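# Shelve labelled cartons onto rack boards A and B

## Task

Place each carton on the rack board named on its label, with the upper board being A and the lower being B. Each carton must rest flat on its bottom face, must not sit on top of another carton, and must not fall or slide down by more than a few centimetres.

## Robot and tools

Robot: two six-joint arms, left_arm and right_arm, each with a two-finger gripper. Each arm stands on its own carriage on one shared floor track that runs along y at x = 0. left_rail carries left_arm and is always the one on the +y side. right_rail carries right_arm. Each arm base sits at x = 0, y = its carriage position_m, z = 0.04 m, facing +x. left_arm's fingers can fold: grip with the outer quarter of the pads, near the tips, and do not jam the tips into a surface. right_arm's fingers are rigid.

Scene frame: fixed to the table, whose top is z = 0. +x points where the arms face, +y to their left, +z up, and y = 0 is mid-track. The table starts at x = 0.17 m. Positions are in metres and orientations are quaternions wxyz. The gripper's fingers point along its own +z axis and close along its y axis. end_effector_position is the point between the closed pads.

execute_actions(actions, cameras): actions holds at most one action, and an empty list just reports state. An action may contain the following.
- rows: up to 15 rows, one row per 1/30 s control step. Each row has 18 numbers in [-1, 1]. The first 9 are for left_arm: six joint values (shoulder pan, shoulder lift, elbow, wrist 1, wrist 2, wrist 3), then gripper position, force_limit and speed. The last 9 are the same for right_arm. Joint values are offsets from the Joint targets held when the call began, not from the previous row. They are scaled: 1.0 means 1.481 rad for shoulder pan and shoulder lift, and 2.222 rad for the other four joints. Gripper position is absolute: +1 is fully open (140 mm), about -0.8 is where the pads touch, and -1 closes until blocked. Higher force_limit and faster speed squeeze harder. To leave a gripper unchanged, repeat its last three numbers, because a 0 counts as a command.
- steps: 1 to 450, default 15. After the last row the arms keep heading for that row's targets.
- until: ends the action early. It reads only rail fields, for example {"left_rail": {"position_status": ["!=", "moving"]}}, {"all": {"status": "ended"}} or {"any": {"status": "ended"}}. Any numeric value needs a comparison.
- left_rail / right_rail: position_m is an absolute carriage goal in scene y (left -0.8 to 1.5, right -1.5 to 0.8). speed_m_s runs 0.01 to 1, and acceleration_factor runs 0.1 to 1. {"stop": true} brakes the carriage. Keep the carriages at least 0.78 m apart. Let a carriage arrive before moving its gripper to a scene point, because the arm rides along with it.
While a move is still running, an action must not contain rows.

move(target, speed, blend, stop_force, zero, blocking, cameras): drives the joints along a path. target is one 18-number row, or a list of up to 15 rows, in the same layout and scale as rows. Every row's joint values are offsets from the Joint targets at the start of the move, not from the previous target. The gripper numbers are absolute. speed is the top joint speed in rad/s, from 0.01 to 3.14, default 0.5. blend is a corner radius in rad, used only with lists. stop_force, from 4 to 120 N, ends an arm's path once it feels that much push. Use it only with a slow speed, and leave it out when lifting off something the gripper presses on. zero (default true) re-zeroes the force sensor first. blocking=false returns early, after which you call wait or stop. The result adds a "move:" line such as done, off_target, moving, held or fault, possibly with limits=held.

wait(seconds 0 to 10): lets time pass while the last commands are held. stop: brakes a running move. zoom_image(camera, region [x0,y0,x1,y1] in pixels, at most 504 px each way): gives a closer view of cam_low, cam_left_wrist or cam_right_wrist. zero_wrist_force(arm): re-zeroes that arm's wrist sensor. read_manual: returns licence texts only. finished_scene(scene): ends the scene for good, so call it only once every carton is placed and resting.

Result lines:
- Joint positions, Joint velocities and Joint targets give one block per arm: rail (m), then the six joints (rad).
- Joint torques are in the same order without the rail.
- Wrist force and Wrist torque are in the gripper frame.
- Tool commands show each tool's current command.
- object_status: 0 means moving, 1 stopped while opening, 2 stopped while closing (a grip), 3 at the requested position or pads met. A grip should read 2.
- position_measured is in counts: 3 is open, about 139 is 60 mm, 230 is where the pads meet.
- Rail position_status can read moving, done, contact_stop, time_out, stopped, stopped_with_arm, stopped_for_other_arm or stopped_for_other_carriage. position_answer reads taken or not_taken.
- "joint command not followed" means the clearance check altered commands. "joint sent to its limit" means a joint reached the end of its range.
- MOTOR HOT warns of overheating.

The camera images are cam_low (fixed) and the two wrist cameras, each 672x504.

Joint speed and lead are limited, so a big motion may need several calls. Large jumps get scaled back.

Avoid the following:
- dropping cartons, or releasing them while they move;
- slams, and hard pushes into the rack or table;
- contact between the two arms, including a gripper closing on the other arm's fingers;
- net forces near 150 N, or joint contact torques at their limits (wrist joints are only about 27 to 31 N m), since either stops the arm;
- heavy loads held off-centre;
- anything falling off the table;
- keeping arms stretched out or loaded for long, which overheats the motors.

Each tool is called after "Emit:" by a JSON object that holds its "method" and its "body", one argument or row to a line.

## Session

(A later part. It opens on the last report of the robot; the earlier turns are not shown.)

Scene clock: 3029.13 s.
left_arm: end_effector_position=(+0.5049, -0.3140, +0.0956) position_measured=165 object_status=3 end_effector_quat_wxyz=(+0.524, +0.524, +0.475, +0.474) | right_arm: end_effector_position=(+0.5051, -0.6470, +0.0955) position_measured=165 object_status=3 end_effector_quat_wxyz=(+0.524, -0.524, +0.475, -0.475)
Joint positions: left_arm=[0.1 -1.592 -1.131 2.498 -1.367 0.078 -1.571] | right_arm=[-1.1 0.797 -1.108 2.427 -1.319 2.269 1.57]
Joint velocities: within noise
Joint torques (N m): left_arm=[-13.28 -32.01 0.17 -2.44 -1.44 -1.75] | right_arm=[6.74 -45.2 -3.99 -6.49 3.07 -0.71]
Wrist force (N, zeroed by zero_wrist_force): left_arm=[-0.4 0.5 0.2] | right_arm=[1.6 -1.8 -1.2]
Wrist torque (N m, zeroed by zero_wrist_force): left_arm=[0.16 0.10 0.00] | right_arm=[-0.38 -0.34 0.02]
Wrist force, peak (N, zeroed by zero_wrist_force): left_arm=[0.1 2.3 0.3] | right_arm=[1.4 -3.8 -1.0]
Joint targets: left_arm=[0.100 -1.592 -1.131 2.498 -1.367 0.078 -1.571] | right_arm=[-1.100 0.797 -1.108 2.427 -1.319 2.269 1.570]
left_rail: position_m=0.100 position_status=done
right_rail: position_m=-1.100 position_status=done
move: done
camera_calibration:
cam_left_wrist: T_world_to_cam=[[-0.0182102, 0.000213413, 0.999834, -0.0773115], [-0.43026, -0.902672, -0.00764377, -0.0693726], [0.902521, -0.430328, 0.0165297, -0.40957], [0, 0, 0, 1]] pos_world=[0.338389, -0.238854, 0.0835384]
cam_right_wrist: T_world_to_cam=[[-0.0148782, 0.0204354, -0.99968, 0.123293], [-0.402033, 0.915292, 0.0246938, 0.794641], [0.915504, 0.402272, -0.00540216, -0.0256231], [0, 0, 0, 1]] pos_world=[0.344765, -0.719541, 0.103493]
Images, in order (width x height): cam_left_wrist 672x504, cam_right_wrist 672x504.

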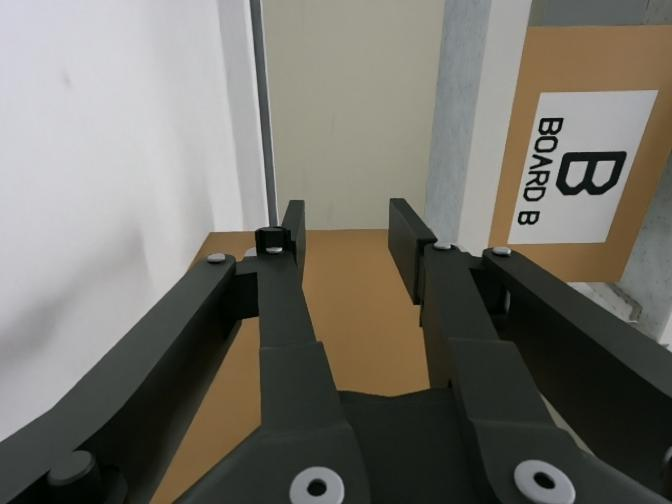

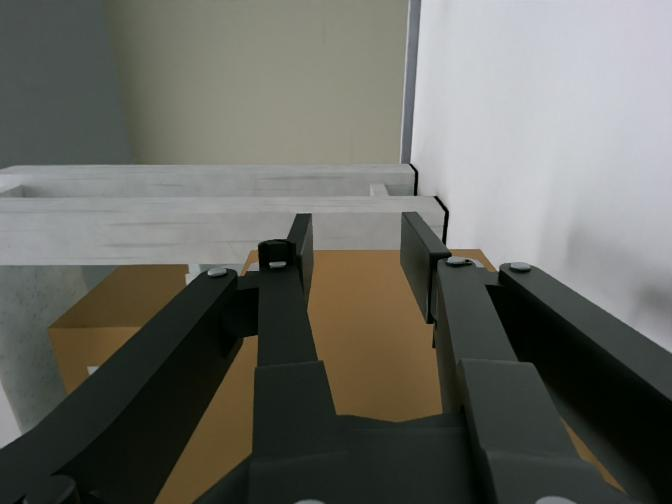

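Emit:
{"method": "move", "body": {
  "target": [0.001361,0.015994,-0.03272,0.02206,0.000907,0,-0.286,1,0,0.041931,0.017672,-0.03308,0.021301,0.027948,0,-0.286,1,0],
  "speed": 0.035,
  "stop_force": 5,
  "cameras": ["cam_left_wrist","cam_right_wrist"]
}}

Scene clock: 3064.57 s.
left_arm: end_effector_position=(+0.5048, -0.3439, +0.0954) position_measured=165 object_status=3 end_effector_quat_wxyz=(+0.524, +0.524, +0.475, +0.474) | right_arm: end_effector_position=(+0.5053, -0.6120, +0.0954) position_measured=165 object_status=3 end_effector_quat_wxyz=(+0.524, -0.524, +0.475, -0.475)
Joint positions: left_arm=[0.1 -1.591 -1.113 2.444 -1.331 0.08 -1.571] | right_arm=[-1.1 0.852 -1.085 2.362 -1.278 2.323 1.57]
Joint velocities: within noise
Joint torques (N m): left_arm=[-11.82 -76.08 -1.12 -1.17 2.44 -1.41] | right_arm=[-14.8 -73.64 -6.82 -5.83 -3.21 -0.98]
Wrist force (N, zeroed by zero_wrist_force): left_arm=[0.8 -0.6 0.1] | right_arm=[0.8 0.0 0.9]
Wrist torque (N m, zeroed by zero_wrist_force): left_arm=[-0.02 -0.01 0.02] | right_arm=[0.09 0.14 0.04]
Wrist force, peak (N, zeroed by zero_wrist_force): left_arm=[7.2 0.2 -2.9] | right_arm=[10.2 -2.5 -1.9]
Joint targets: left_arm=[0.100 -1.591 -1.113 2.444 -1.331 0.080 -1.571] | right_arm=[-1.100 0.852 -1.085 2.362 -1.278 2.324 1.570]
left_rail: position_m=0.100 position_status=done
right_rail: position_m=-1.100 position_status=done
move: contact (left_arm, right_arm); left_arm: the elbow is farthest, 0.019 rad from its target
camera_calibration:
cam_left_wrist: T_world_to_cam=[[-0.0182116, 0.000211454, 0.999834, -0.0771052], [-0.430179, -0.902711, -0.00764464, -0.0964017], [0.90256, -0.430247, 0.0165308, -0.422425], [0, 0, 0, 1]] pos_world=[0.338389, -0.268754, 0.0833384]
cam_right_wrist: T_world_to_cam=[[-0.0149699, 0.0203957, -0.99968, 0.122387], [-0.402031, 0.915293, 0.0246943, 0.762783], [0.915504, 0.402272, -0.00550216, -0.0398361], [0, 0, 0, 1]] pos_world=[0.344964, -0.684641, 0.103292]
Images, in order (width x height): cam_left_wrist 672x504, cam_right_wrist 672x504.

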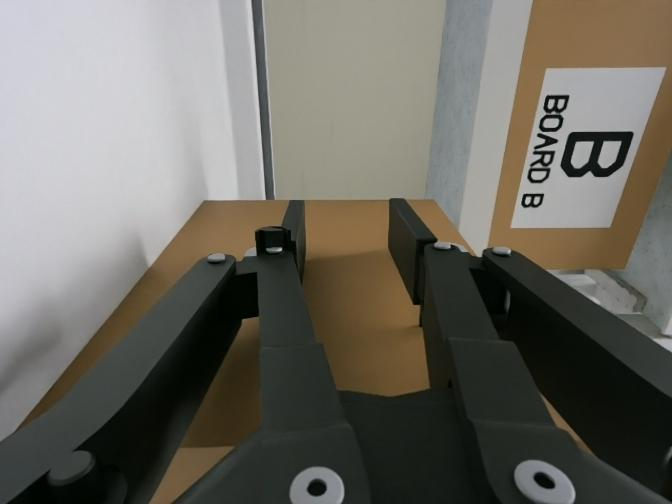

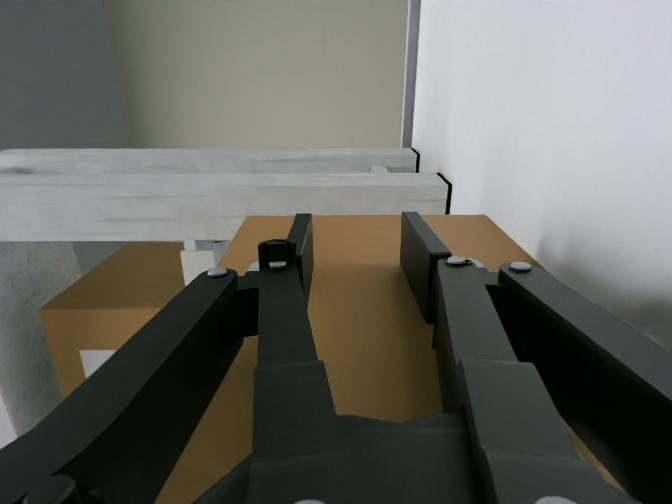

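Emit:
{"method": "move", "body": {
  "target": [0.00008,0.00101,-0.00207,0.0014,0.00006,0,-0.286,1,0,0.0027,0.00111,-0.00212,0.00135,0.0018,0,-0.286,1,0],
  "speed": 0.02,
  "cameras": []
}}

Scene clock: 3076.50 s.
left_arm: end_effector_position=(+0.5048, -0.3463, +0.0954) position_measured=165 object_status=3 end_effector_quat_wxyz=(+0.524, +0.524, +0.475, +0.474) | right_arm: end_effector_position=(+0.5052, -0.6096, +0.0955) position_measured=165 object_status=3 end_effector_quat_wxyz=(+0.524, -0.524, +0.475, -0.475)
Joint positions: left_arm=[0.1 -1.591 -1.112 2.44 -1.328 0.08 -1.571] | right_arm=[-1.1 0.855 -1.083 2.358 -1.275 2.327 1.57]
Joint velocities: within noise
Joint torques (N m): left_arm=[6.47 -30.32 -29.99 0.81 7.28 -1.79] | right_arm=[27.24 -47.61 -32.54 0.32 -2.24 -0.92]
Wrist force (N, zeroed by zero_wrist_force): left_arm=[12.2 7.5 -1.0] | right_arm=[30.2 -7.0 -4.8]
Wrist torque (N m, zeroed by zero_wrist_force): left_arm=[-0.23 0.33 -0.12] | right_arm=[-0.03 -0.51 -0.06]
Wrist force, peak (N, zeroed by zero_wrist_force): left_arm=[12.2 7.5 -1.0] | right_arm=[30.2 -7.0 -4.8]
Joint targets: left_arm=[0.100 -1.591 -1.112 2.439 -1.328 0.080 -1.571] | right_arm=[-1.100 0.856 -1.083 2.358 -1.275 2.328 1.570]
left_rail: position_m=0.100 position_status=done
right_rail: position_m=-1.100 position_status=done
move: done
No camera images: "cameras" was empty.

Emit:
{"method": "move", "body": {
  "target": [-0.00046,0.00199,-0.00405,0.00272,-0.00571,0,-0.286,1,0,-0.00148,-0.00058,0.0011,-0.0007,-0.00279,0,-0.286,1,0],
  "speed": 0.02,
  "cameras": []
}}

Scene clock: 3104.47 s.
left_arm: end_effector_position=(+0.5048, -0.3474, +0.0954) position_measured=165 object_status=3 end_effector_quat_wxyz=(+0.522, +0.521, +0.478, +0.477) | right_arm: end_effector_position=(+0.5052, -0.6094, +0.0954) position_measured=165 object_status=3 end_effector_quat_wxyz=(+0.525, -0.525, +0.473, -0.474)
Joint positions: left_arm=[0.1 -1.591 -1.109 2.431 -1.322 0.067 -1.571] | right_arm=[-1.1 0.853 -1.084 2.36 -1.276 2.321 1.57]
Joint velocities: within noise
Joint torques (N m): left_arm=[-24.32 -36.55 -44.9 0.5 3.74 -1.56] | right_arm=[-1.85 -67.74 -16.7 -6.85 -16.31 -1.31]
Wrist force (N, zeroed by zero_wrist_force): left_arm=[30.6 1.9 -13.1] | right_arm=[30.4 -9.5 -2.6]
Wrist torque (N m, zeroed by zero_wrist_force): left_arm=[-0.38 -1.10 -0.80] | right_arm=[0.06 -0.12 0.20]
Wrist force, peak (N, zeroed by zero_wrist_force): left_arm=[30.6 1.9 -13.1] | right_arm=[32.5 -12.7 -4.7]
Joint targets: left_arm=[0.100 -1.591 -1.109 2.430 -1.322 0.067 -1.571] | right_arm=[-1.100 0.853 -1.084 2.360 -1.276 2.321 1.570]
left_rail: position_m=0.100 position_status=done
right_rail: position_m=-1.100 position_status=done
move: done
No camera images: "cameras" was empty.

Emit:
{"method": "move", "body": {
  "target": [0.00026,-0.00055,0.00112,-0.00075,0.00287,0,-0.286,1,0,0.00059,0.00027,-0.0005,0.00032,0.00039,0,-0.286,1,0],
  "speed": 0.02,
  "cameras": []
}}

Scene clock: 3114.93 s.
left_arm: end_effector_position=(+0.5048, -0.3480, +0.0954) position_measured=165 object_status=3 end_effector_quat_wxyz=(+0.523, +0.523, +0.476, +0.476) | right_arm: end_effector_position=(+0.5052, -0.6089, +0.0955) position_measured=165 object_status=3 end_effector_quat_wxyz=(+0.525, -0.525, +0.473, -0.474)
Joint positions: left_arm=[0.1 -1.591 -1.11 2.433 -1.323 0.073 -1.571] | right_arm=[-1.1 0.854 -1.084 2.359 -1.275 2.322 1.57]
Joint velocities: within noise
Joint torques (N m): left_arm=[-1.62 -77.52 -26.43 -7.49 18.06 -1.58] | right_arm=[30.12 -47.1 -37.84 0.01 -5.29 -0.85]
Wrist force (N, zeroed by zero_wrist_force): left_arm=[36.8 2.9 -10.6] | right_arm=[39.9 -8.2 -5.7]
Wrist torque (N m, zeroed by zero_wrist_force): left_arm=[-0.41 -0.64 -0.79] | right_arm=[0.00 -0.30 0.09]
Wrist force, peak (N, zeroed by zero_wrist_force): left_arm=[36.8 4.0 -10.6] | right_arm=[39.9 -8.2 -5.7]
Joint targets: left_arm=[0.100 -1.591 -1.110 2.433 -1.323 0.074 -1.571] | right_arm=[-1.100 0.854 -1.083 2.359 -1.275 2.322 1.570]
left_rail: position_m=0.100 position_status=done
right_rail: position_m=-1.100 position_status=done
move: done
No camera images: "cameras" was empty.

Emit:
{"method": "move", "body": {
  "target": [
    [0.000014,0.000162,-0.000329,0.000221,0.000009,0,-0.286,1,0,0.000392,0.000176,-0.000338,0.000212,0.000261,0,-0.286,1,0],
    [0.000014,-0.019449,-0.000343,0.013306,0.000009,0,-0.286,1,0,0.000392,-0.017692,-0.000351,0.012134,0.000261,0,-0.286,1,0]
  ],
  "speed": [0.02,0.03],
  "cameras": ["cam_left_wrist","cam_right_wrist"]
}}

Scene clock: 3151.47 s.
left_arm: end_effector_position=(+0.5048, -0.3484, +0.1074) position_measured=165 object_status=3 end_effector_quat_wxyz=(+0.523, +0.523, +0.476, +0.476) | right_arm: end_effector_position=(+0.5052, -0.6084, +0.1074) position_measured=165 object_status=3 end_effector_quat_wxyz=(+0.525, -0.525, +0.473, -0.474)
Joint positions: left_arm=[0.1 -1.591 -1.138 2.432 -1.294 0.074 -1.571] | right_arm=[-1.1 0.855 -1.11 2.358 -1.249 2.323 1.57]
Joint velocities: within noise
Joint torques (N m): left_arm=[-13.82 -84.96 -54.44 -0.7 19.29 -1.47] | right_arm=[33.55 -84.21 -43.55 -2.63 -6.64 -1.18]
Wrist force (N, zeroed by zero_wrist_force): left_arm=[41.7 -7.1 -7.2] | right_arm=[42.6 12.2 0.3]
Wrist torque (N m, zeroed by zero_wrist_force): left_arm=[-0.04 -0.54 -0.61] | right_arm=[0.11 0.05 0.00]
Wrist force, peak (N, zeroed by zero_wrist_force): left_arm=[42.7 -8.1 -6.9] | right_arm=[43.6 12.8 0.4]
Joint targets: left_arm=[0.100 -1.591 -1.138 2.432 -1.294 0.074 -1.571] | right_arm=[-1.100 0.855 -1.110 2.358 -1.248 2.323 1.570]
left_rail: position_m=0.100 position_status=done
right_rail: position_m=-1.100 position_status=done
move: done
camera_calibration:
cam_left_wrist: T_world_to_cam=[[-0.0182127, 0.000102292, 0.999834, -0.0891404], [-0.42476, -0.905274, -0.00764468, -0.104018], [0.905123, -0.424828, 0.0165309, -0.42393], [0, 0, 0, 1]] pos_world=[0.337903, -0.274253, 0.0953384]
cam_right_wrist: T_world_to_cam=[[-0.0149605, 0.0203753, -0.99968, 0.134308], [-0.405719, 0.913664, 0.0246938, 0.760015], [0.913875, 0.405959, -0.00540221, -0.0379621], [0, 0, 0, 1]] pos_world=[0.345055, -0.681724, 0.115293]
Images, in order (width x height): cam_left_wrist 672x504, cam_right_wrist 672x504.

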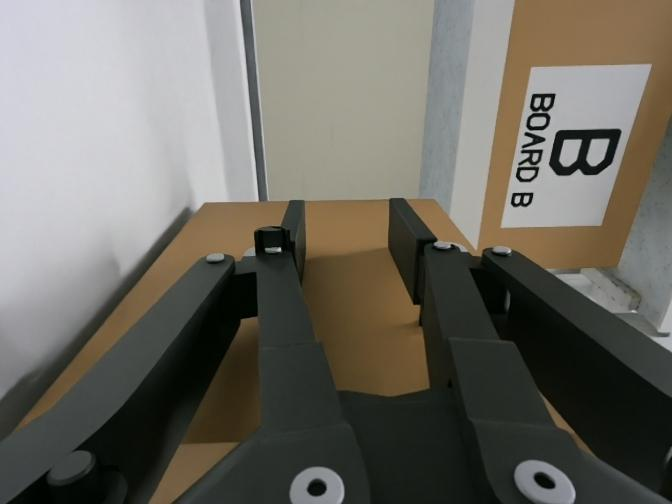

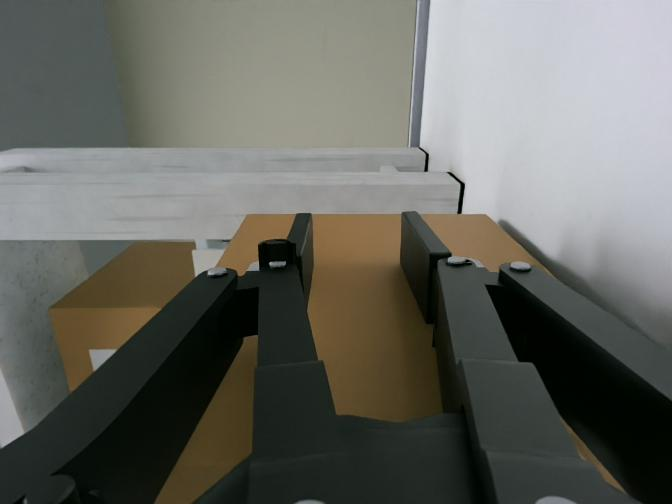

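Emit:
{"method": "move", "body": {
  "target": [
    [0,-0.066504,-0.002132,0.046458,0,0,-0.286,1,0,0,-0.060376,-0.001968,0.04221,0,0,-0.286,1,0],
    [0,-0.128547,-0.00761,0.09329,0,0,-0.286,1,0,0,-0.117021,-0.007039,0.085037,0,0,-0.286,1,0],
    [0,-0.185865,-0.016223,0.140107,0,0,-0.286,1,0,0,-0.169674,-0.015044,0.128136,0,0,-0.286,1,0],
    [0,-0.238194,-0.027758,0.18652,0,0,-0.286,1,0,0,-0.218071,-0.025815,0.171165,0,0,-0.286,1,0],
    [0,-0.28527,-0.042002,0.232141,0,0,-0.286,1,0,0,-0.261949,-0.039184,0.213779,0,0,-0.286,1,0],
    [0,-0.326827,-0.058742,0.27658,0,0,-0.286,1,0,0,-0.301045,-0.054981,0.255635,0,0,-0.286,1,0],
    [0,-0.361904,-0.077706,0.318923,0,0,-0.286,1,0,0,-0.334544,-0.073001,0.295982,0,0,-0.286,1,0],
    [0,-0.391457,-0.098786,0.359701,0,0,-0.286,1,0,0,-0.363149,-0.093141,0.335189,0,0,-0.286,1,0],
    [0,-0.415745,-0.121816,0.398919,0,0,-0.286,1,0,0,-0.387011,-0.115263,0.373215,0,0,-0.286,1,0],
    [0,-0.435023,-0.146629,0.436582,0,0,-0.286,1,0,0,-0.406281,-0.139227,0.410023,0,0,-0.286,1,0],
    [0,-0.449553,-0.173058,0.472696,0,0,-0.286,1,0,0,-0.42111,-0.164892,0.445572,0,0,-0.286,1,0],
    [0,-0.45959,-0.200937,0.507265,0,0,-0.286,1,0,0,-0.431649,-0.19212,0.479824,0,0,-0.286,1,0]
  ],
  "speed": [0.1,0.2,0.2,0.2,0.2,0.2,0.2,0.2,0.2,0.2,0.2,0.15],
  "blend": 0.02,
  "cameras": ["cam_left_wrist","cam_right_wrist"]
}}

Scene clock: 3273.50 s.
left_arm: end_effector_position=(+0.5048, -0.3484, +0.6000) position_measured=165 object_status=3 end_effector_quat_wxyz=(+0.523, +0.523, +0.476, +0.476) | right_arm: end_effector_position=(+0.5050, -0.6086, +0.6003) position_measured=165 object_status=3 end_effector_quat_wxyz=(+0.525, -0.525, +0.473, -0.474)
Joint positions: left_arm=[0.1 -1.591 -1.819 1.986 -0.167 0.074 -1.571] | right_arm=[-1.1 0.855 -1.749 1.931 -0.182 2.323 1.57]
Joint velocities: within noise
Joint torques (N m): left_arm=[-32.37 -31.5 -72.95 -0.87 19.63 -1.43] | right_arm=[24.06 -41.88 -65.75 -2.83 -13.09 -0.91]
Wrist force (N, zeroed by zero_wrist_force): left_arm=[42.2 -7.0 -6.2] | right_arm=[43.0 13.4 -0.9]
Wrist torque (N m, zeroed by zero_wrist_force): left_arm=[0.01 -0.52 -0.61] | right_arm=[0.20 -0.16 -0.11]
Wrist force, peak (N, zeroed by zero_wrist_force): left_arm=[50.7 -7.1 -6.3] | right_arm=[51.3 15.1 -1.3]
Joint targets: left_arm=[0.100 -1.591 -1.819 1.986 -0.167 0.074 -1.571] | right_arm=[-1.100 0.855 -1.749 1.931 -0.182 2.323 1.570]
left_rail: position_m=0.100 position_status=done
right_rail: position_m=-1.100 position_status=done
move: done
camera_calibration:
cam_left_wrist: T_world_to_cam=[[-0.0182597, 0.000235617, 0.999833, -0.581606], [-0.424761, -0.905274, -0.00754397, -0.10022], [0.905121, -0.424828, 0.0166301, -0.432089], [0, 0, 0, 1]] pos_world=[0.337903, -0.274153, 0.587939]
cam_right_wrist: T_world_to_cam=[[-0.014909, 0.0205069, -0.999679, 0.627123], [-0.405721, 0.913661, 0.0247933, 0.747831], [0.913875, 0.40596, -0.0053017, -0.0352278], [0, 0, 0, 1]] pos_world=[0.344955, -0.681823, 0.608193]
Images, in order (width x height): cam_left_wrist 672x504, cam_right_wrist 672x504.

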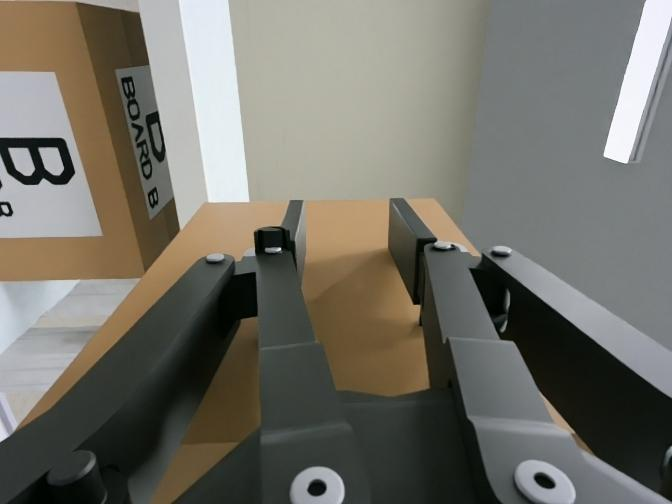

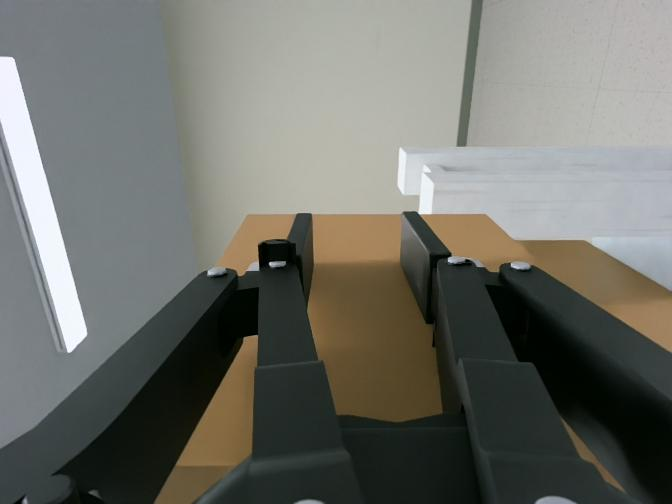

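Emit:
{"method": "move", "body": {
  "target": [
    [0.042525,-0.028821,0.013483,0.005726,0.028344,0,-0.286,1,0,0.005537,0.050512,-0.028573,-0.005094,0.003691,0,-0.286,1,0],
    [0.092094,-0.052899,0.02441,0.010848,0.061383,0,-0.286,1,0,0.010359,0.100029,-0.059091,-0.007581,0.006904,0,-0.286,1,0],
    [0.148707,-0.072235,0.032781,0.015365,0.099117,0,-0.286,1,0,0.014464,0.148548,-0.091552,-0.007459,0.00964,0,-0.286,1,0],
    [0.212364,-0.086829,0.038595,0.019278,0.141546,0,-0.286,1,0,0.017852,0.196071,-0.125956,-0.00473,0.011899,0,-0.286,1,0],
    [0.272206,-0.054017,0.024911,0.011093,0.181432,0,-0.286,1,0,-0.008959,0.212153,-0.13812,-0.003285,-0.005972,0,-0.286,1,0],
    [0.325971,-0.020652,0.009868,0.003897,0.217268,0,-0.286,1,0,-0.034233,0.229667,-0.151681,-0.001397,-0.022817,0,-0.286,1,0],
    [0.374226,0.013105,-0.006497,-0.002238,0.249431,0,-0.286,1,0,-0.058027,0.248547,-0.166663,0.001,-0.038676,0,-0.286,1,0],
    [0.41754,0.047094,-0.024148,-0.007242,0.2783,0,-0.286,1,0,-0.080399,0.268726,-0.183086,0.003974,-0.053588,0,-0.286,1,0],
    [0.456478,0.081154,-0.043048,-0.011043,0.304253,0,-0.286,1,0,-0.101407,0.290135,-0.200974,0.007592,-0.06759,0,-0.286,1,0],
    [0.49161,0.115125,-0.063162,-0.013571,0.32767,0,-0.286,1,0,-0.12111,0.312708,-0.220347,0.01192,-0.080723,0,-0.286,1,0]
  ],
  "speed": [0.1,0.15,0.15,0.15,0.15,0.15,0.15,0.15,0.15,0.1],
  "blend": 0.02
}}

Scene clock: 3454.57 s.
left_arm: end_effector_position=(+0.8048, -0.2082, +0.6001) position_measured=165 object_status=3 end_effector_quat_wxyz=(+0.523, +0.523, +0.476, +0.476) | right_arm: end_effector_position=(+0.8049, -0.4684, +0.6002) position_measured=165 object_status=3 end_effector_quat_wxyz=(+0.525, -0.525, +0.473, -0.474)
Joint positions: left_arm=[0.1 -0.863 -1.649 1.845 -0.197 0.801 -1.571] | right_arm=[-1.1 0.676 -1.286 1.442 -0.156 2.143 1.57]
Joint velocities: within noise
Joint torques (N m): left_arm=[-17.91 -17.42 -74.59 -10.9 20.26 -1.96] | right_arm=[17.1 -68.27 -66.46 -4.05 -19.77 -1.08]
Wrist force (N, zeroed by zero_wrist_force): left_arm=[40.2 -6.6 -1.3] | right_arm=[40.0 15.0 -4.7]
Wrist torque (N m, zeroed by zero_wrist_force): left_arm=[-0.18 0.10 -0.35] | right_arm=[-0.02 -0.77 -0.62]
Wrist force, peak (N, zeroed by zero_wrist_force): left_arm=[46.4 -6.5 -5.9] | right_arm=[47.0 15.6 -1.1]
Joint targets: left_arm=[0.100 -0.863 -1.649 1.845 -0.197 0.802 -1.571] | right_arm=[-1.100 0.675 -1.286 1.442 -0.156 2.143 1.570]
left_rail: position_m=0.100 position_status=done
right_rail: position_m=-1.100 position_status=done
move: done
camera_calibration:
cam_left_wrist: T_world_to_cam=[[-0.0183042, 0.000143499, 0.999832, -0.576244], [-0.424677, -0.905313, -0.00764474, 0.154038], [0.90516, -0.424746, 0.0166319, -0.644123], [0, 0, 0, 1]] pos_world=[0.637903, -0.134053, 0.588039]
cam_right_wrist: T_world_to_cam=[[-0.0149605, 0.0203753, -0.99968, 0.62858], [-0.405719, 0.913664, 0.0246938, 0.741435], [0.913875, 0.405959, -0.00540221, -0.366063], [0, 0, 0, 1]] pos_world=[0.644755, -0.541624, 0.608093]

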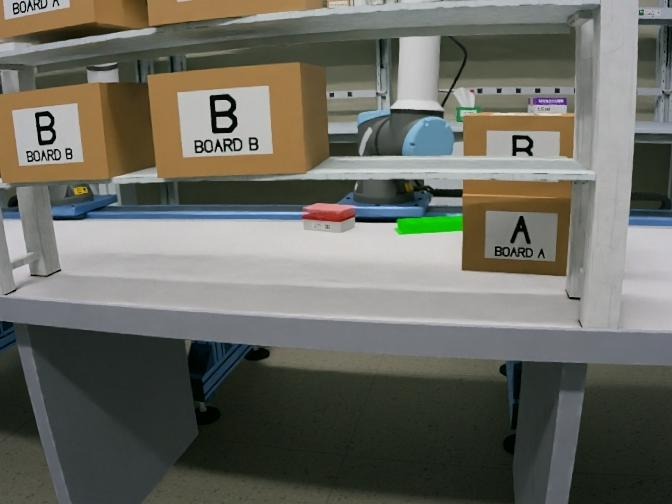

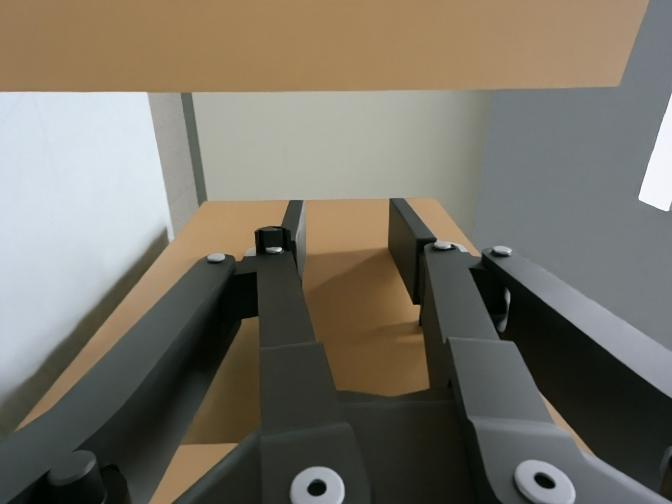

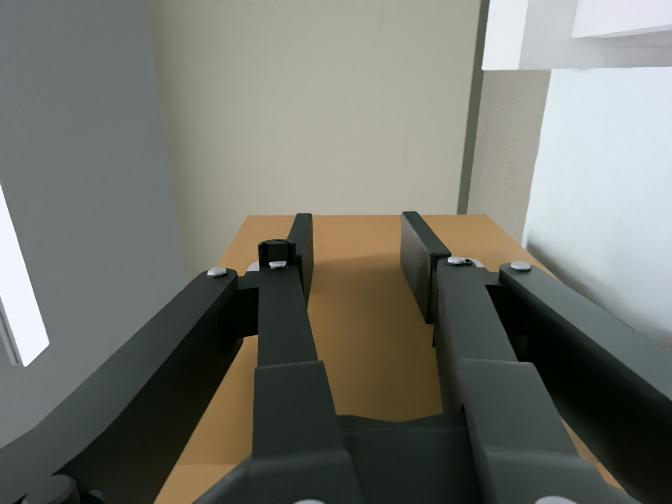

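Emit:
{"method": "move", "body": {
  "target": [0,0.010683,0.025811,-0.032932,0,0,-0.286,1,0,0,0.008367,0.024757,-0.030334,0,0,-0.286,1,0],
  "speed": 0.033,
  "stop_force": 7,
  "cameras": []
}}

Scene clock: 3473.17 s.
left_arm: end_effector_position=(+0.8052, -0.2085, +0.5781) position_measured=165 object_status=3 end_effector_quat_wxyz=(+0.523, +0.523, +0.476, +0.476) | right_arm: end_effector_position=(+0.8053, -0.4682, +0.5783) position_measured=165 object_status=3 end_effector_quat_wxyz=(+0.525, -0.525, +0.473, -0.474)
Joint positions: left_arm=[0.1 -0.863 -1.64 1.877 -0.237 0.802 -1.571] | right_arm=[-1.1 0.675 -1.279 1.472 -0.193 2.143 1.57]
Joint velocities: within noise
Joint torques (N m): left_arm=[-27.04 -54.26 -70.62 -1.68 19.8 -1.83] | right_arm=[19.4 -87.44 -62.05 -3.58 -18.88 -0.74]
Wrist force (N, zeroed by zero_wrist_force): left_arm=[44.3 -3.2 -0.9] | right_arm=[44.7 9.5 -4.1]
Wrist torque (N m, zeroed by zero_wrist_force): left_arm=[-0.73 0.10 -0.44] | right_arm=[0.36 -0.87 -0.63]
Wrist force, peak (N, zeroed by zero_wrist_force): left_arm=[47.0 5.4 -4.4] | right_arm=[47.5 6.6 -8.5]
Joint targets: left_arm=[0.100 -0.863 -1.640 1.877 -0.237 0.802 -1.571] | right_arm=[-1.100 0.675 -1.279 1.472 -0.193 2.143 1.570]
left_rail: position_m=0.100 position_status=done
right_rail: position_m=-1.100 position_status=done
move: contact (left_arm, right_arm); left_arm: the wrist 1 is farthest, 0.033 rad from its target; right_arm: the wrist 1 is farthest, 0.031 rad from its target
No camera images: "cameras" was empty.

Emit:
{"method": "move", "body": {
  "target": [
    [0.010429,-0.007167,0.004382,0.000396,0.006951,0,-0.286,1,0,-0.008691,-0.0105,0.009136,-0.002138,-0.005792,0,-0.286,1,0],
    [-0.080689,-0.090602,0.051325,0.009064,-0.053781,0,-0.286,1,0,0.040751,-0.062886,0.053017,-0.011103,0.027161,0,-0.286,1,0],
    [-0.216765,-0.184738,0.095542,0.02759,-0.144479,0,-0.286,1,0,0.106264,-0.113412,0.092606,-0.017015,0.070827,0,-0.286,1,0],
    [-0.474421,-0.155563,0.065221,0.038465,-0.313513,0,-0.286,1,0,0.077547,-0.349134,0.223215,0.009492,0.053487,0,-0.286,1,0]
  ],
  "speed": [0.02,0.1,0.2,0.35],
  "blend": [0,0.02,0.03,0],
  "cameras": ["cam_low","cam_left_wrist","cam_right_wrist"]
}}

Scene clock: 3566.87 s.
left_arm: end_effector_position=(+0.5151, -0.3171, +0.6002) position_measured=165 object_status=3 end_effector_quat_wxyz=(+0.525, +0.524, +0.475, +0.474) | right_arm: end_effector_position=(+0.5152, -0.6409, +0.6006) position_measured=165 object_status=3 end_effector_quat_wxyz=(+0.524, -0.524, +0.475, -0.475)
Joint positions: left_arm=[0.1 -1.565 -1.87 2.022 -0.151 0.105 -1.571] | right_arm=[-1.1 0.79 -1.796 1.968 -0.172 2.262 1.57]
Joint velocities: within noise
Joint torques (N m): left_arm=[-16.78 -2.07 -59.75 2.55 -2.44 -1.63] | right_arm=[-14.59 -39.05 -35.63 0.95 -2.83 -1.03]
Wrist force (N, zeroed by zero_wrist_force): left_arm=[0.3 -0.2 -0.1] | right_arm=[0.7 -3.3 -4.2]
Wrist torque (N m, zeroed by zero_wrist_force): left_arm=[-0.07 -0.09 -0.02] | right_arm=[-0.73 -0.17 -0.05]
Wrist force, peak (N, zeroed by zero_wrist_force): left_arm=[44.7 -3.8 -0.7] | right_arm=[45.0 10.5 -4.1]
Joint targets: left_arm=[0.100 -1.566 -1.870 2.022 -0.151 0.105 -1.571] | right_arm=[-1.100 0.790 -1.796 1.968 -0.172 2.262 1.570]
left_rail: position_m=0.100 position_status=done
right_rail: position_m=-1.100 position_status=done
move: done
camera_calibration:
cam_left_wrist: T_world_to_cam=[[-0.0182141, 0.000434941, 0.999834, -0.581585], [-0.430184, -0.902711, -0.00744401, -0.0640358], [0.902558, -0.430248, 0.0166292, -0.428593], [0, 0, 0, 1]] pos_world=[0.348689, -0.241954, 0.588139]
cam_right_wrist: T_world_to_cam=[[-0.0146428, 0.0206464, -0.99968, 0.628226], [-0.402039, 0.915287, 0.0247923, 0.780638], [0.915505, 0.402274, -0.00510166, -0.0346462], [0, 0, 0, 1]] pos_world=[0.354765, -0.713541, 0.608494]

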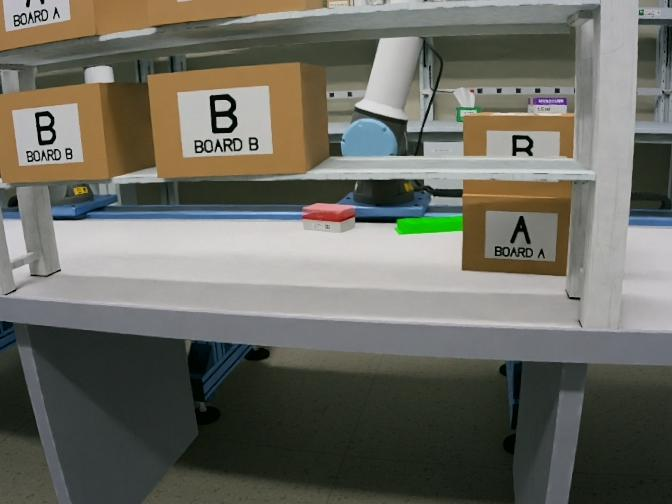

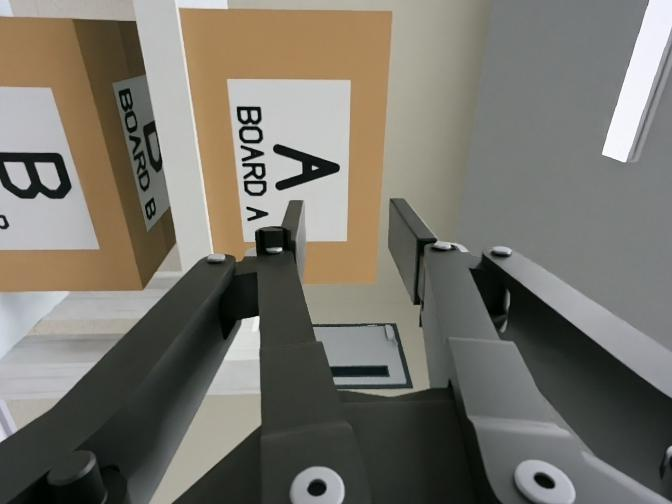

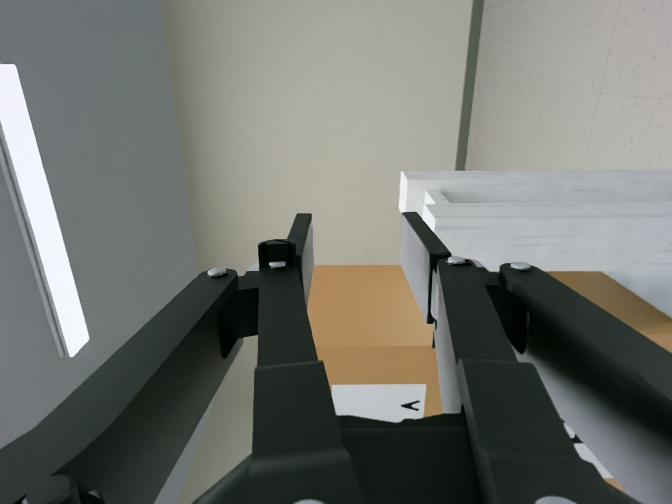

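Emit:
{"method": "execute_actions", "body": {
  "actions": [
    {"left_rail": {"position_m": 1.0485, "acceleration_factor": 0.8}, "steps": 40}
  ],
  "cameras": []
}}

Emit:
{"method": "execute_actions", "body": {
  "actions": [
    {"right_rail": {"position_m": -0.1515, "acceleration_factor": 0.8}, "steps": 200, "until": {"all": {"status": "ended"}}}
  ]
}}

Scene clock: 3576.93 s.
left_arm: end_effector_position=(+0.5150, +0.6312, +0.6002) position_measured=165 object_status=3 end_effector_quat_wxyz=(+0.525, +0.524, +0.475, +0.474) end_effector_velocity=(+0.000, +0.002, +0.000) end_effector_angular_velocity=(+0.000, +0.000, +0.001) | right_arm: end_effector_position=(+0.5151, -0.6410, +0.6007) position_measured=165 object_status=3 end_effector_quat_wxyz=(+0.524, -0.524, +0.475, -0.475)
Joint positions: left_arm=[1.048 -1.566 -1.87 2.022 -0.151 0.105 -1.571] | right_arm=[-1.1 0.79 -1.796 1.968 -0.172 2.262 1.57]
Joint velocities: left_arm=[0.001 0.001 -0.001 0 0.001 0 0] | right_arm=[within noise]
Joint torques (N m): left_arm=[6.79 -34.35 -51.37 0 -1.77 -1.32] | right_arm=[-12.07 -40.84 -44.81 -0.08 -1.89 -0.65]
Wrist force (N, zeroed by zero_wrist_force): left_arm=[0.4 -0.4 -0.2] | right_arm=[0.9 -3.5 -4.3]
Wrist torque (N m, zeroed by zero_wrist_force): left_arm=[-0.10 -0.10 -0.01] | right_arm=[-0.79 -0.21 -0.05]
Wrist force, peak (N, zeroed by zero_wrist_force): left_arm=[-1.8 -0.1 0.0] | right_arm=[1.1 -3.6 -4.8]
Joint targets: left_arm=[1.049 -1.566 -1.870 2.022 -0.151 0.105 -1.571] | right_arm=[-1.100 0.790 -1.796 1.968 -0.172 2.262 1.570]
Tool commands: left_gripper/position=-0.286 left_gripper/force_limit=+1.0 left_gripper/speed=+0.0 right_gripper/position=-0.286 right_gripper/force_limit=+1.0 right_gripper/speed=+0.0
left_rail: position_m=1.048 position_status=done
right_rail: position_m=-1.100 position_status=done
No camera images: "cameras" was empty.

Scene clock: 3579.87 s.
left_arm: end_effector_position=(+0.5150, +0.6313, +0.6002) position_measured=165 object_status=3 end_effector_quat_wxyz=(+0.525, +0.524, +0.475, +0.474) | right_arm: end_effector_position=(+0.5151, +0.3074, +0.6007) position_measured=165 object_status=3 end_effector_quat_wxyz=(+0.524, -0.524, +0.475, -0.475) end_effector_velocity=(-0.001, +0.001, +0.000) end_effector_angular_velocity=(+0.002, +0.000, +0.001)
Joint positions: left_arm=[1.049 -1.566 -1.87 2.022 -0.151 0.105 -1.571] | right_arm=[-0.152 0.79 -1.796 1.968 -0.172 2.262 1.57]
Joint velocities: left_arm=[within noise] | right_arm=[0.001 0.001 -0.001 0 0 0 0.002]
Joint torques (N m): left_arm=[-4.83 -34.55 -45.75 -0.94 -0.96 -1.22] | right_arm=[-10.75 -20.68 -49.76 -0.46 -1.87 -0.53]
Wrist force (N, zeroed by zero_wrist_force): left_arm=[0.4 -0.5 -0.1] | right_arm=[0.9 -3.2 -4.3]
Wrist torque (N m, zeroed by zero_wrist_force): left_arm=[-0.10 -0.09 -0.02] | right_arm=[-0.71 -0.20 -0.04]
Wrist force, peak (N, zeroed by zero_wrist_force): left_arm=[0.2 -0.8 0.0] | right_arm=[2.2 -3.1 -4.8]
Joint targets: left_arm=[1.049 -1.566 -1.870 2.022 -0.151 0.105 -1.571] | right_arm=[-0.151 0.790 -1.796 1.968 -0.172 2.262 1.570]
Tool commands: left_gripper/position=-0.286 left_gripper/force_limit=+1.0 left_gripper/speed=+0.0 right_gripper/position=-0.286 right_gripper/force_limit=+1.0 right_gripper/speed=+0.0
left_rail: position_m=1.049 position_m_goal=1.048 position_status=done
right_rail: position_m=-0.152 position_m_goal=-0.151 position_status=done
camera_calibration:
cam_left_wrist: T_world_to_cam=[[-0.0182141, 0.000434941, 0.999834, -0.581999], [-0.430184, -0.902711, -0.00744401, 0.792052], [0.902558, -0.430248, 0.0166292, -0.0204555], [0, 0, 0, 1]] pos_world=[0.348589, 0.706446, 0.588139]
cam_right_wrist: T_world_to_cam=[[-0.0146428, 0.0206464, -0.99968, 0.608643], [-0.402039, 0.915287, 0.0247923, -0.0874602], [0.915505, 0.402274, -0.00510166, -0.416071], [0, 0, 0, 1]] pos_world=[0.354665, 0.234859, 0.608494]

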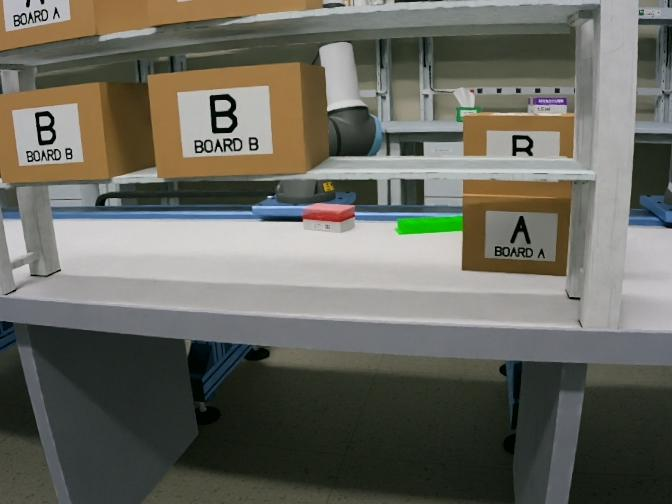

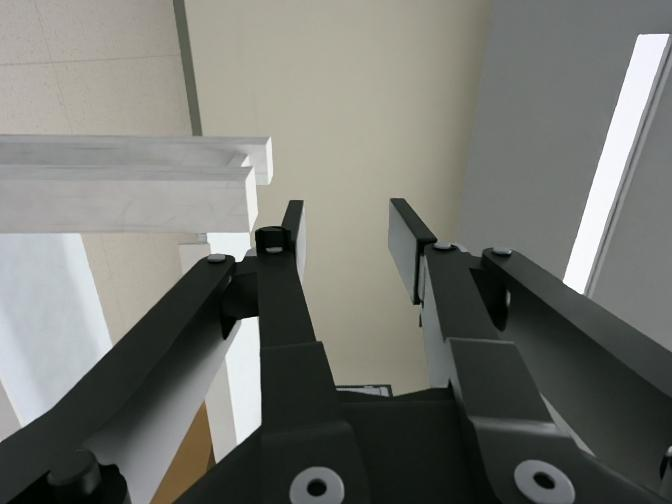

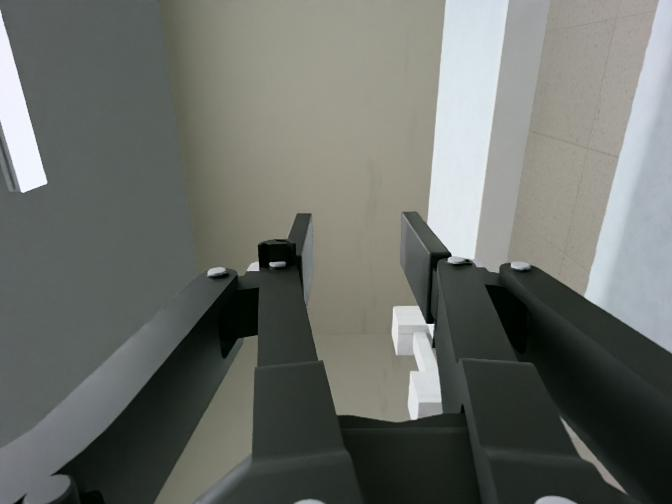

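Emit:
{"method": "move", "body": {
  "target": [0,0.07083,0.107788,-0.154998,0,0,-0.286,1,0,0,0.072035,0.104111,-0.152124,0,0,-0.286,1,0],
  "speed": 0.4,
  "cameras": ["cam_left_wrist","cam_right_wrist"]
}}

Scene clock: 3605.37 s.
left_arm: end_effector_position=(+0.5150, +0.6312, +0.4303) position_measured=165 object_status=3 end_effector_quat_wxyz=(+0.525, +0.524, +0.475, +0.474) | right_arm: end_effector_position=(+0.5152, +0.3077, +0.4307) position_measured=165 object_status=3 end_effector_quat_wxyz=(+0.524, -0.524, +0.475, -0.475)
Joint positions: left_arm=[1.049 -1.566 -1.766 2.261 -0.496 0.105 -1.571] | right_arm=[-0.151 0.79 -1.69 2.199 -0.51 2.262 1.57]
Joint velocities: within noise
Joint torques (N m): left_arm=[-14.33 -4.47 -30.86 -3.25 -0.83 -1.49] | right_arm=[-7.88 -23.43 -31.59 -7.09 -1.1 -0.75]
Wrist force (N, zeroed by zero_wrist_force): left_arm=[0.1 -0.1 0.1] | right_arm=[0.9 -2.7 -4.0]
Wrist torque (N m, zeroed by zero_wrist_force): left_arm=[-0.03 -0.02 -0.02] | right_arm=[-0.63 -0.19 -0.06]
Wrist force, peak (N, zeroed by zero_wrist_force): left_arm=[0.4 -2.1 0.0] | right_arm=[1.3 -5.5 -4.5]
Joint targets: left_arm=[1.049 -1.566 -1.766 2.261 -0.496 0.105 -1.571] | right_arm=[-0.151 0.790 -1.690 2.199 -0.510 2.262 1.570]
left_rail: position_m=1.049 position_m_goal=1.048 position_status=done
right_rail: position_m=-0.151 position_status=done
move: done
camera_calibration:
cam_left_wrist: T_world_to_cam=[[-0.0182141, 0.000434941, 0.999834, -0.412127], [-0.430184, -0.902711, -0.00744401, 0.790697], [0.902558, -0.430248, 0.0166292, -0.0176732], [0, 0, 0, 1]] pos_world=[0.348589, 0.706346, 0.418239]
cam_right_wrist: T_world_to_cam=[[-0.0146428, 0.0206464, -0.99968, 0.438697], [-0.402039, 0.915287, 0.0247923, -0.0833482], [0.915505, 0.402274, -0.00510166, -0.417202], [0, 0, 0, 1]] pos_world=[0.354865, 0.235059, 0.438494]
Images, in order (width x height): cam_left_wrist 672x504, cam_right_wrist 672x504.

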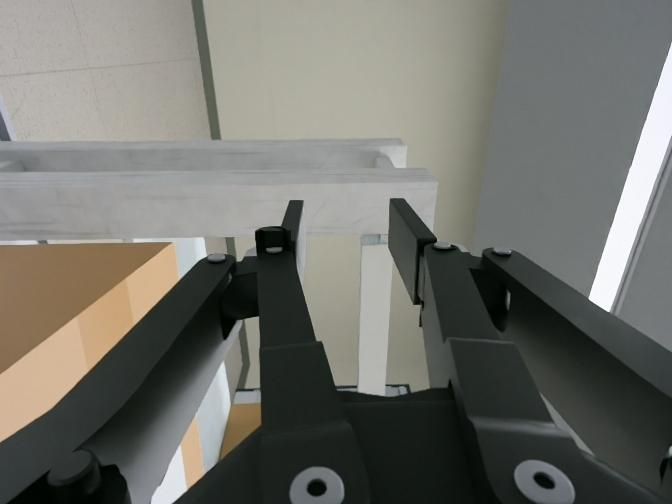

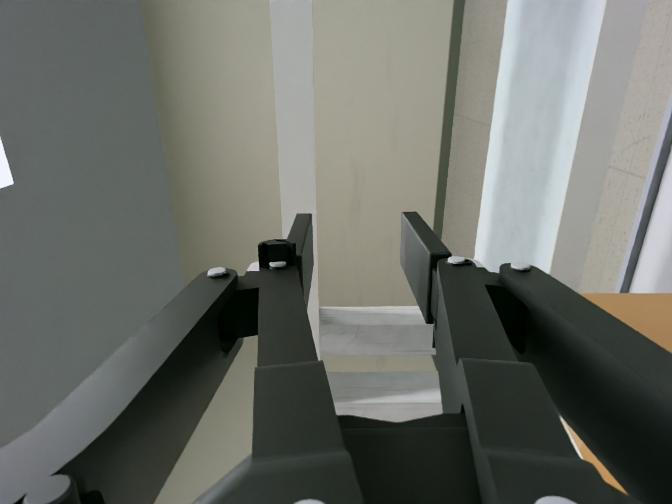

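Emit:
{"method": "zoom_image", "body": {
  "camera": "cam_left_wrist",
  "region": [0, 200, 260, 500]
}}

Emit:
{"method": "zoom_image", "body": {
  "camera": "cam_right_wrist",
  "region": [500, 250, 672, 500]
}}

Scaled by 1.680.

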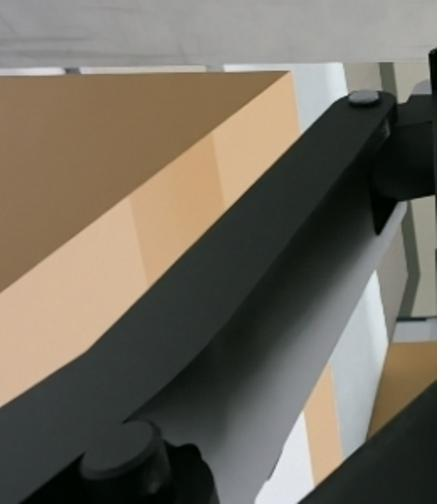

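Scaled by 2.016.

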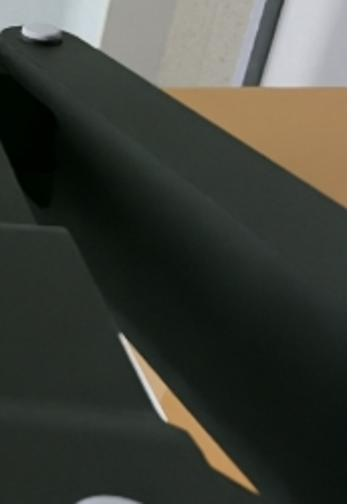

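Emit:
{"method": "execute_actions", "body": {
  "actions": [
    {"left_rail": {"position_m": 1.068}, "steps": 30, "until": {"left_rail": {"position_status": ["!=", "moving"]}}}
  ],
  "cameras": []
}}

Emit:
{"method": "execute_actions", "body": {
  "actions": [
    {"right_rail": {"position_m": -0.132}, "steps": 60, "until": {"all": {"status": "ended"}}}
  ]
}}

Emit:
{"method": "zoom_image", "body": {
  "camera": "cam_low",
  "region": [440, 90, 620, 290]
}}

Scene clock: 3684.53 s.
left_arm: end_effector_position=(+0.5150, +0.6507, +0.4302) position_measured=165 object_status=3 end_effector_quat_wxyz=(+0.524, +0.524, +0.475, +0.474) | right_arm: end_effector_position=(+0.5152, +0.3076, +0.4306) position_measured=165 object_status=3 end_effector_quat_wxyz=(+0.524, -0.524, +0.475, -0.475)
Joint positions: left_arm=[1.068 -1.566 -1.766 2.261 -0.496 0.105 -1.571] | right_arm=[-0.151 0.79 -1.69 2.199 -0.51 2.262 1.57]
Joint velocities: within noise
Joint torques (N m): left_arm=[-9.34 -17.59 -38.54 -1.34 -0.25 -0.51] | right_arm=[-7.53 -21.06 -36.89 -4.99 -0.54 -0.27]
Wrist force (N, zeroed by zero_wrist_force): left_arm=[0.2 0.1 0.1] | right_arm=[0.7 -2.8 -4.3]
Wrist torque (N m, zeroed by zero_wrist_force): left_arm=[0.01 -0.04 -0.02] | right_arm=[-0.64 -0.15 -0.06]
Wrist force, peak (N, zeroed by zero_wrist_force): left_arm=[1.3 0.2 0.0] | right_arm=[0.8 -3.0 -4.6]
Joint targets: left_arm=[1.068 -1.566 -1.766 2.261 -0.496 0.105 -1.571] | right_arm=[-0.151 0.790 -1.690 2.199 -0.510 2.262 1.570]
Tool commands: left_gripper/position=-0.286 left_gripper/force_limit=+1.0 left_gripper/speed=+0.0 right_gripper/position=-0.286 right_gripper/force_limit=+1.0 right_gripper/speed=+0.0
left_rail: position_m=1.068 position_status=done
right_rail: position_m=-0.151 position_status=done
No camera images: "cameras" was empty.

Scene clock: 3685.17 s.
left_arm: end_effector_position=(+0.5150, +0.6507, +0.4302) position_measured=165 object_status=3 end_effector_quat_wxyz=(+0.524, +0.524, +0.475, +0.474) | right_arm: end_effector_position=(+0.5152, +0.3271, +0.4306) position_measured=165 object_status=3 end_effector_quat_wxyz=(+0.524, -0.524, +0.475, -0.475)
Joint positions: left_arm=[1.068 -1.566 -1.766 2.261 -0.496 0.105 -1.571] | right_arm=[-0.132 0.79 -1.69 2.199 -0.51 2.262 1.57]
Joint velocities: within noise
Joint torques (N m): left_arm=[-4.65 -23.71 -38.92 -1.06 -0.24 -1.18] | right_arm=[-6.13 -26.6 -37.64 -4.46 -0.09 -0.37]
Wrist force (N, zeroed by zero_wrist_force): left_arm=[0.4 -0.2 0.4] | right_arm=[0.6 -3.0 -4.1]
Wrist torque (N m, zeroed by zero_wrist_force): left_arm=[-0.06 -0.09 -0.02] | right_arm=[-0.69 -0.12 -0.06]
Wrist force, peak (N, zeroed by zero_wrist_force): left_arm=[0.4 -0.2 0.4] | right_arm=[2.1 -2.9 -4.3]
Joint targets: left_arm=[1.068 -1.566 -1.766 2.261 -0.496 0.105 -1.571] | right_arm=[-0.132 0.790 -1.690 2.199 -0.510 2.262 1.570]
Tool commands: left_gripper/position=-0.286 left_gripper/force_limit=+1.0 left_gripper/speed=+0.0 right_gripper/position=-0.286 right_gripper/force_limit=+1.0 right_gripper/speed=+0.0
left_rail: position_m=1.068 position_status=done
right_rail: position_m=-0.132 position_status=done
camera_calibration:
cam_left_wrist: T_world_to_cam=[[-0.0182141, 0.000434941, 0.999834, -0.412036], [-0.430184, -0.902711, -0.00744401, 0.808299], [0.902558, -0.430248, 0.0166292, -0.00928175], [0, 0, 0, 1]] pos_world=[0.348589, 0.725846, 0.418139]
cam_right_wrist: T_world_to_cam=[[-0.0146428, 0.0206464, -0.99968, 0.438196], [-0.402039, 0.915287, 0.0247923, -0.101102], [0.915505, 0.402274, -0.00510166, -0.425006], [0, 0, 0, 1]] pos_world=[0.354865, 0.254459, 0.438394]

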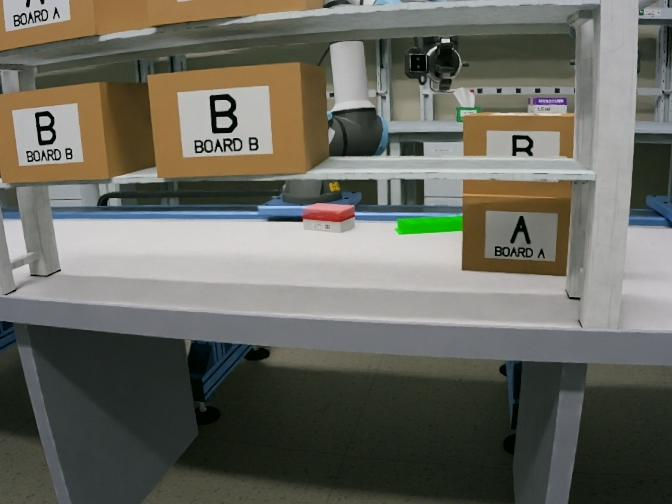

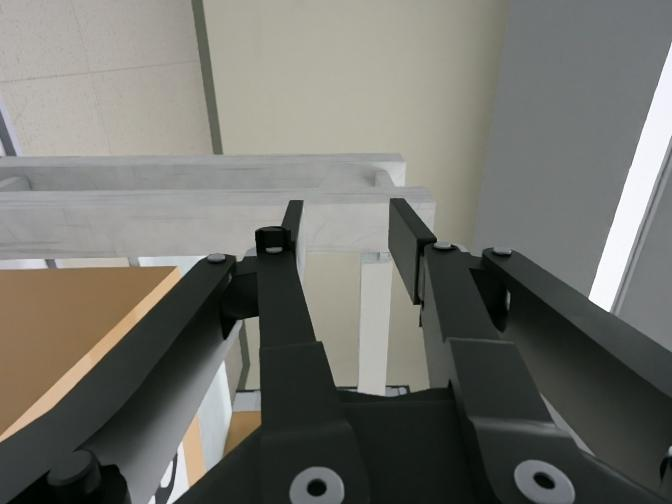

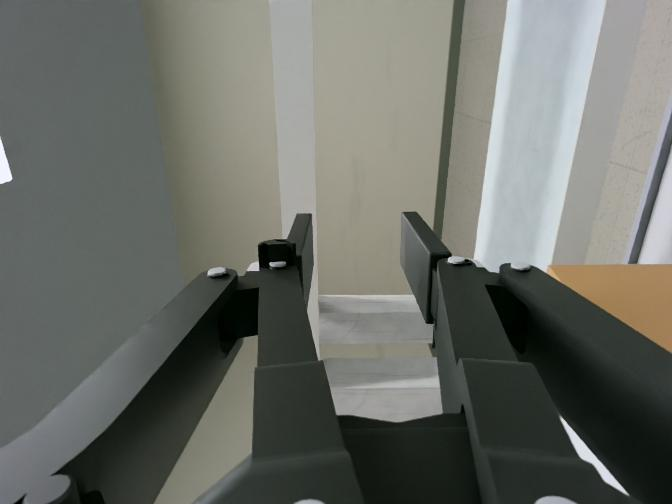

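Scaled by 2.520.

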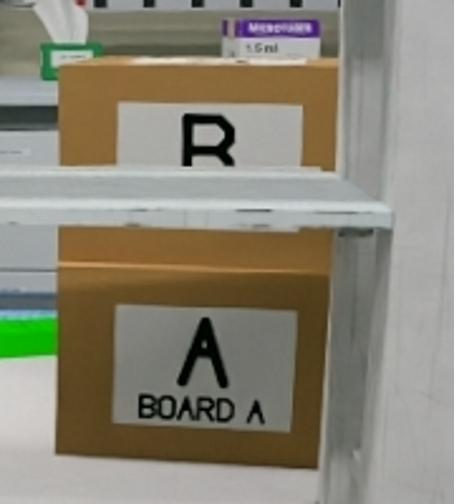

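Emit:
{"method": "zoom_image", "body": {
  "camera": "cam_left_wrist",
  "region": [0, 250, 210, 460]
}}

Emit:
{"method": "zoom_image", "body": {
  "camera": "cam_right_wrist",
  "region": [530, 240, 672, 504]
}}

Scaled by 2.400.

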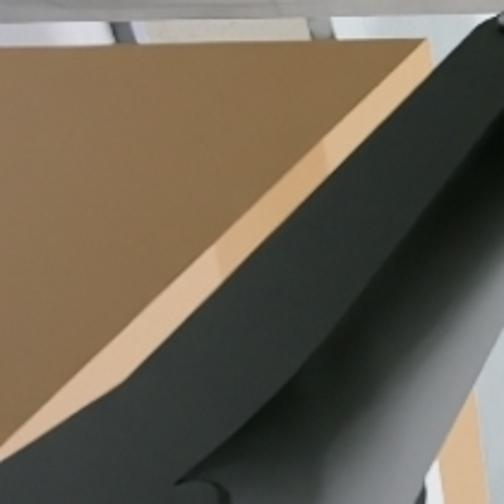

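Scaled by 1.909.

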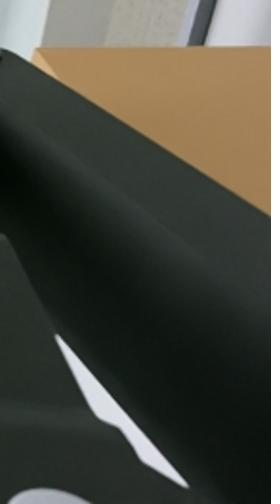

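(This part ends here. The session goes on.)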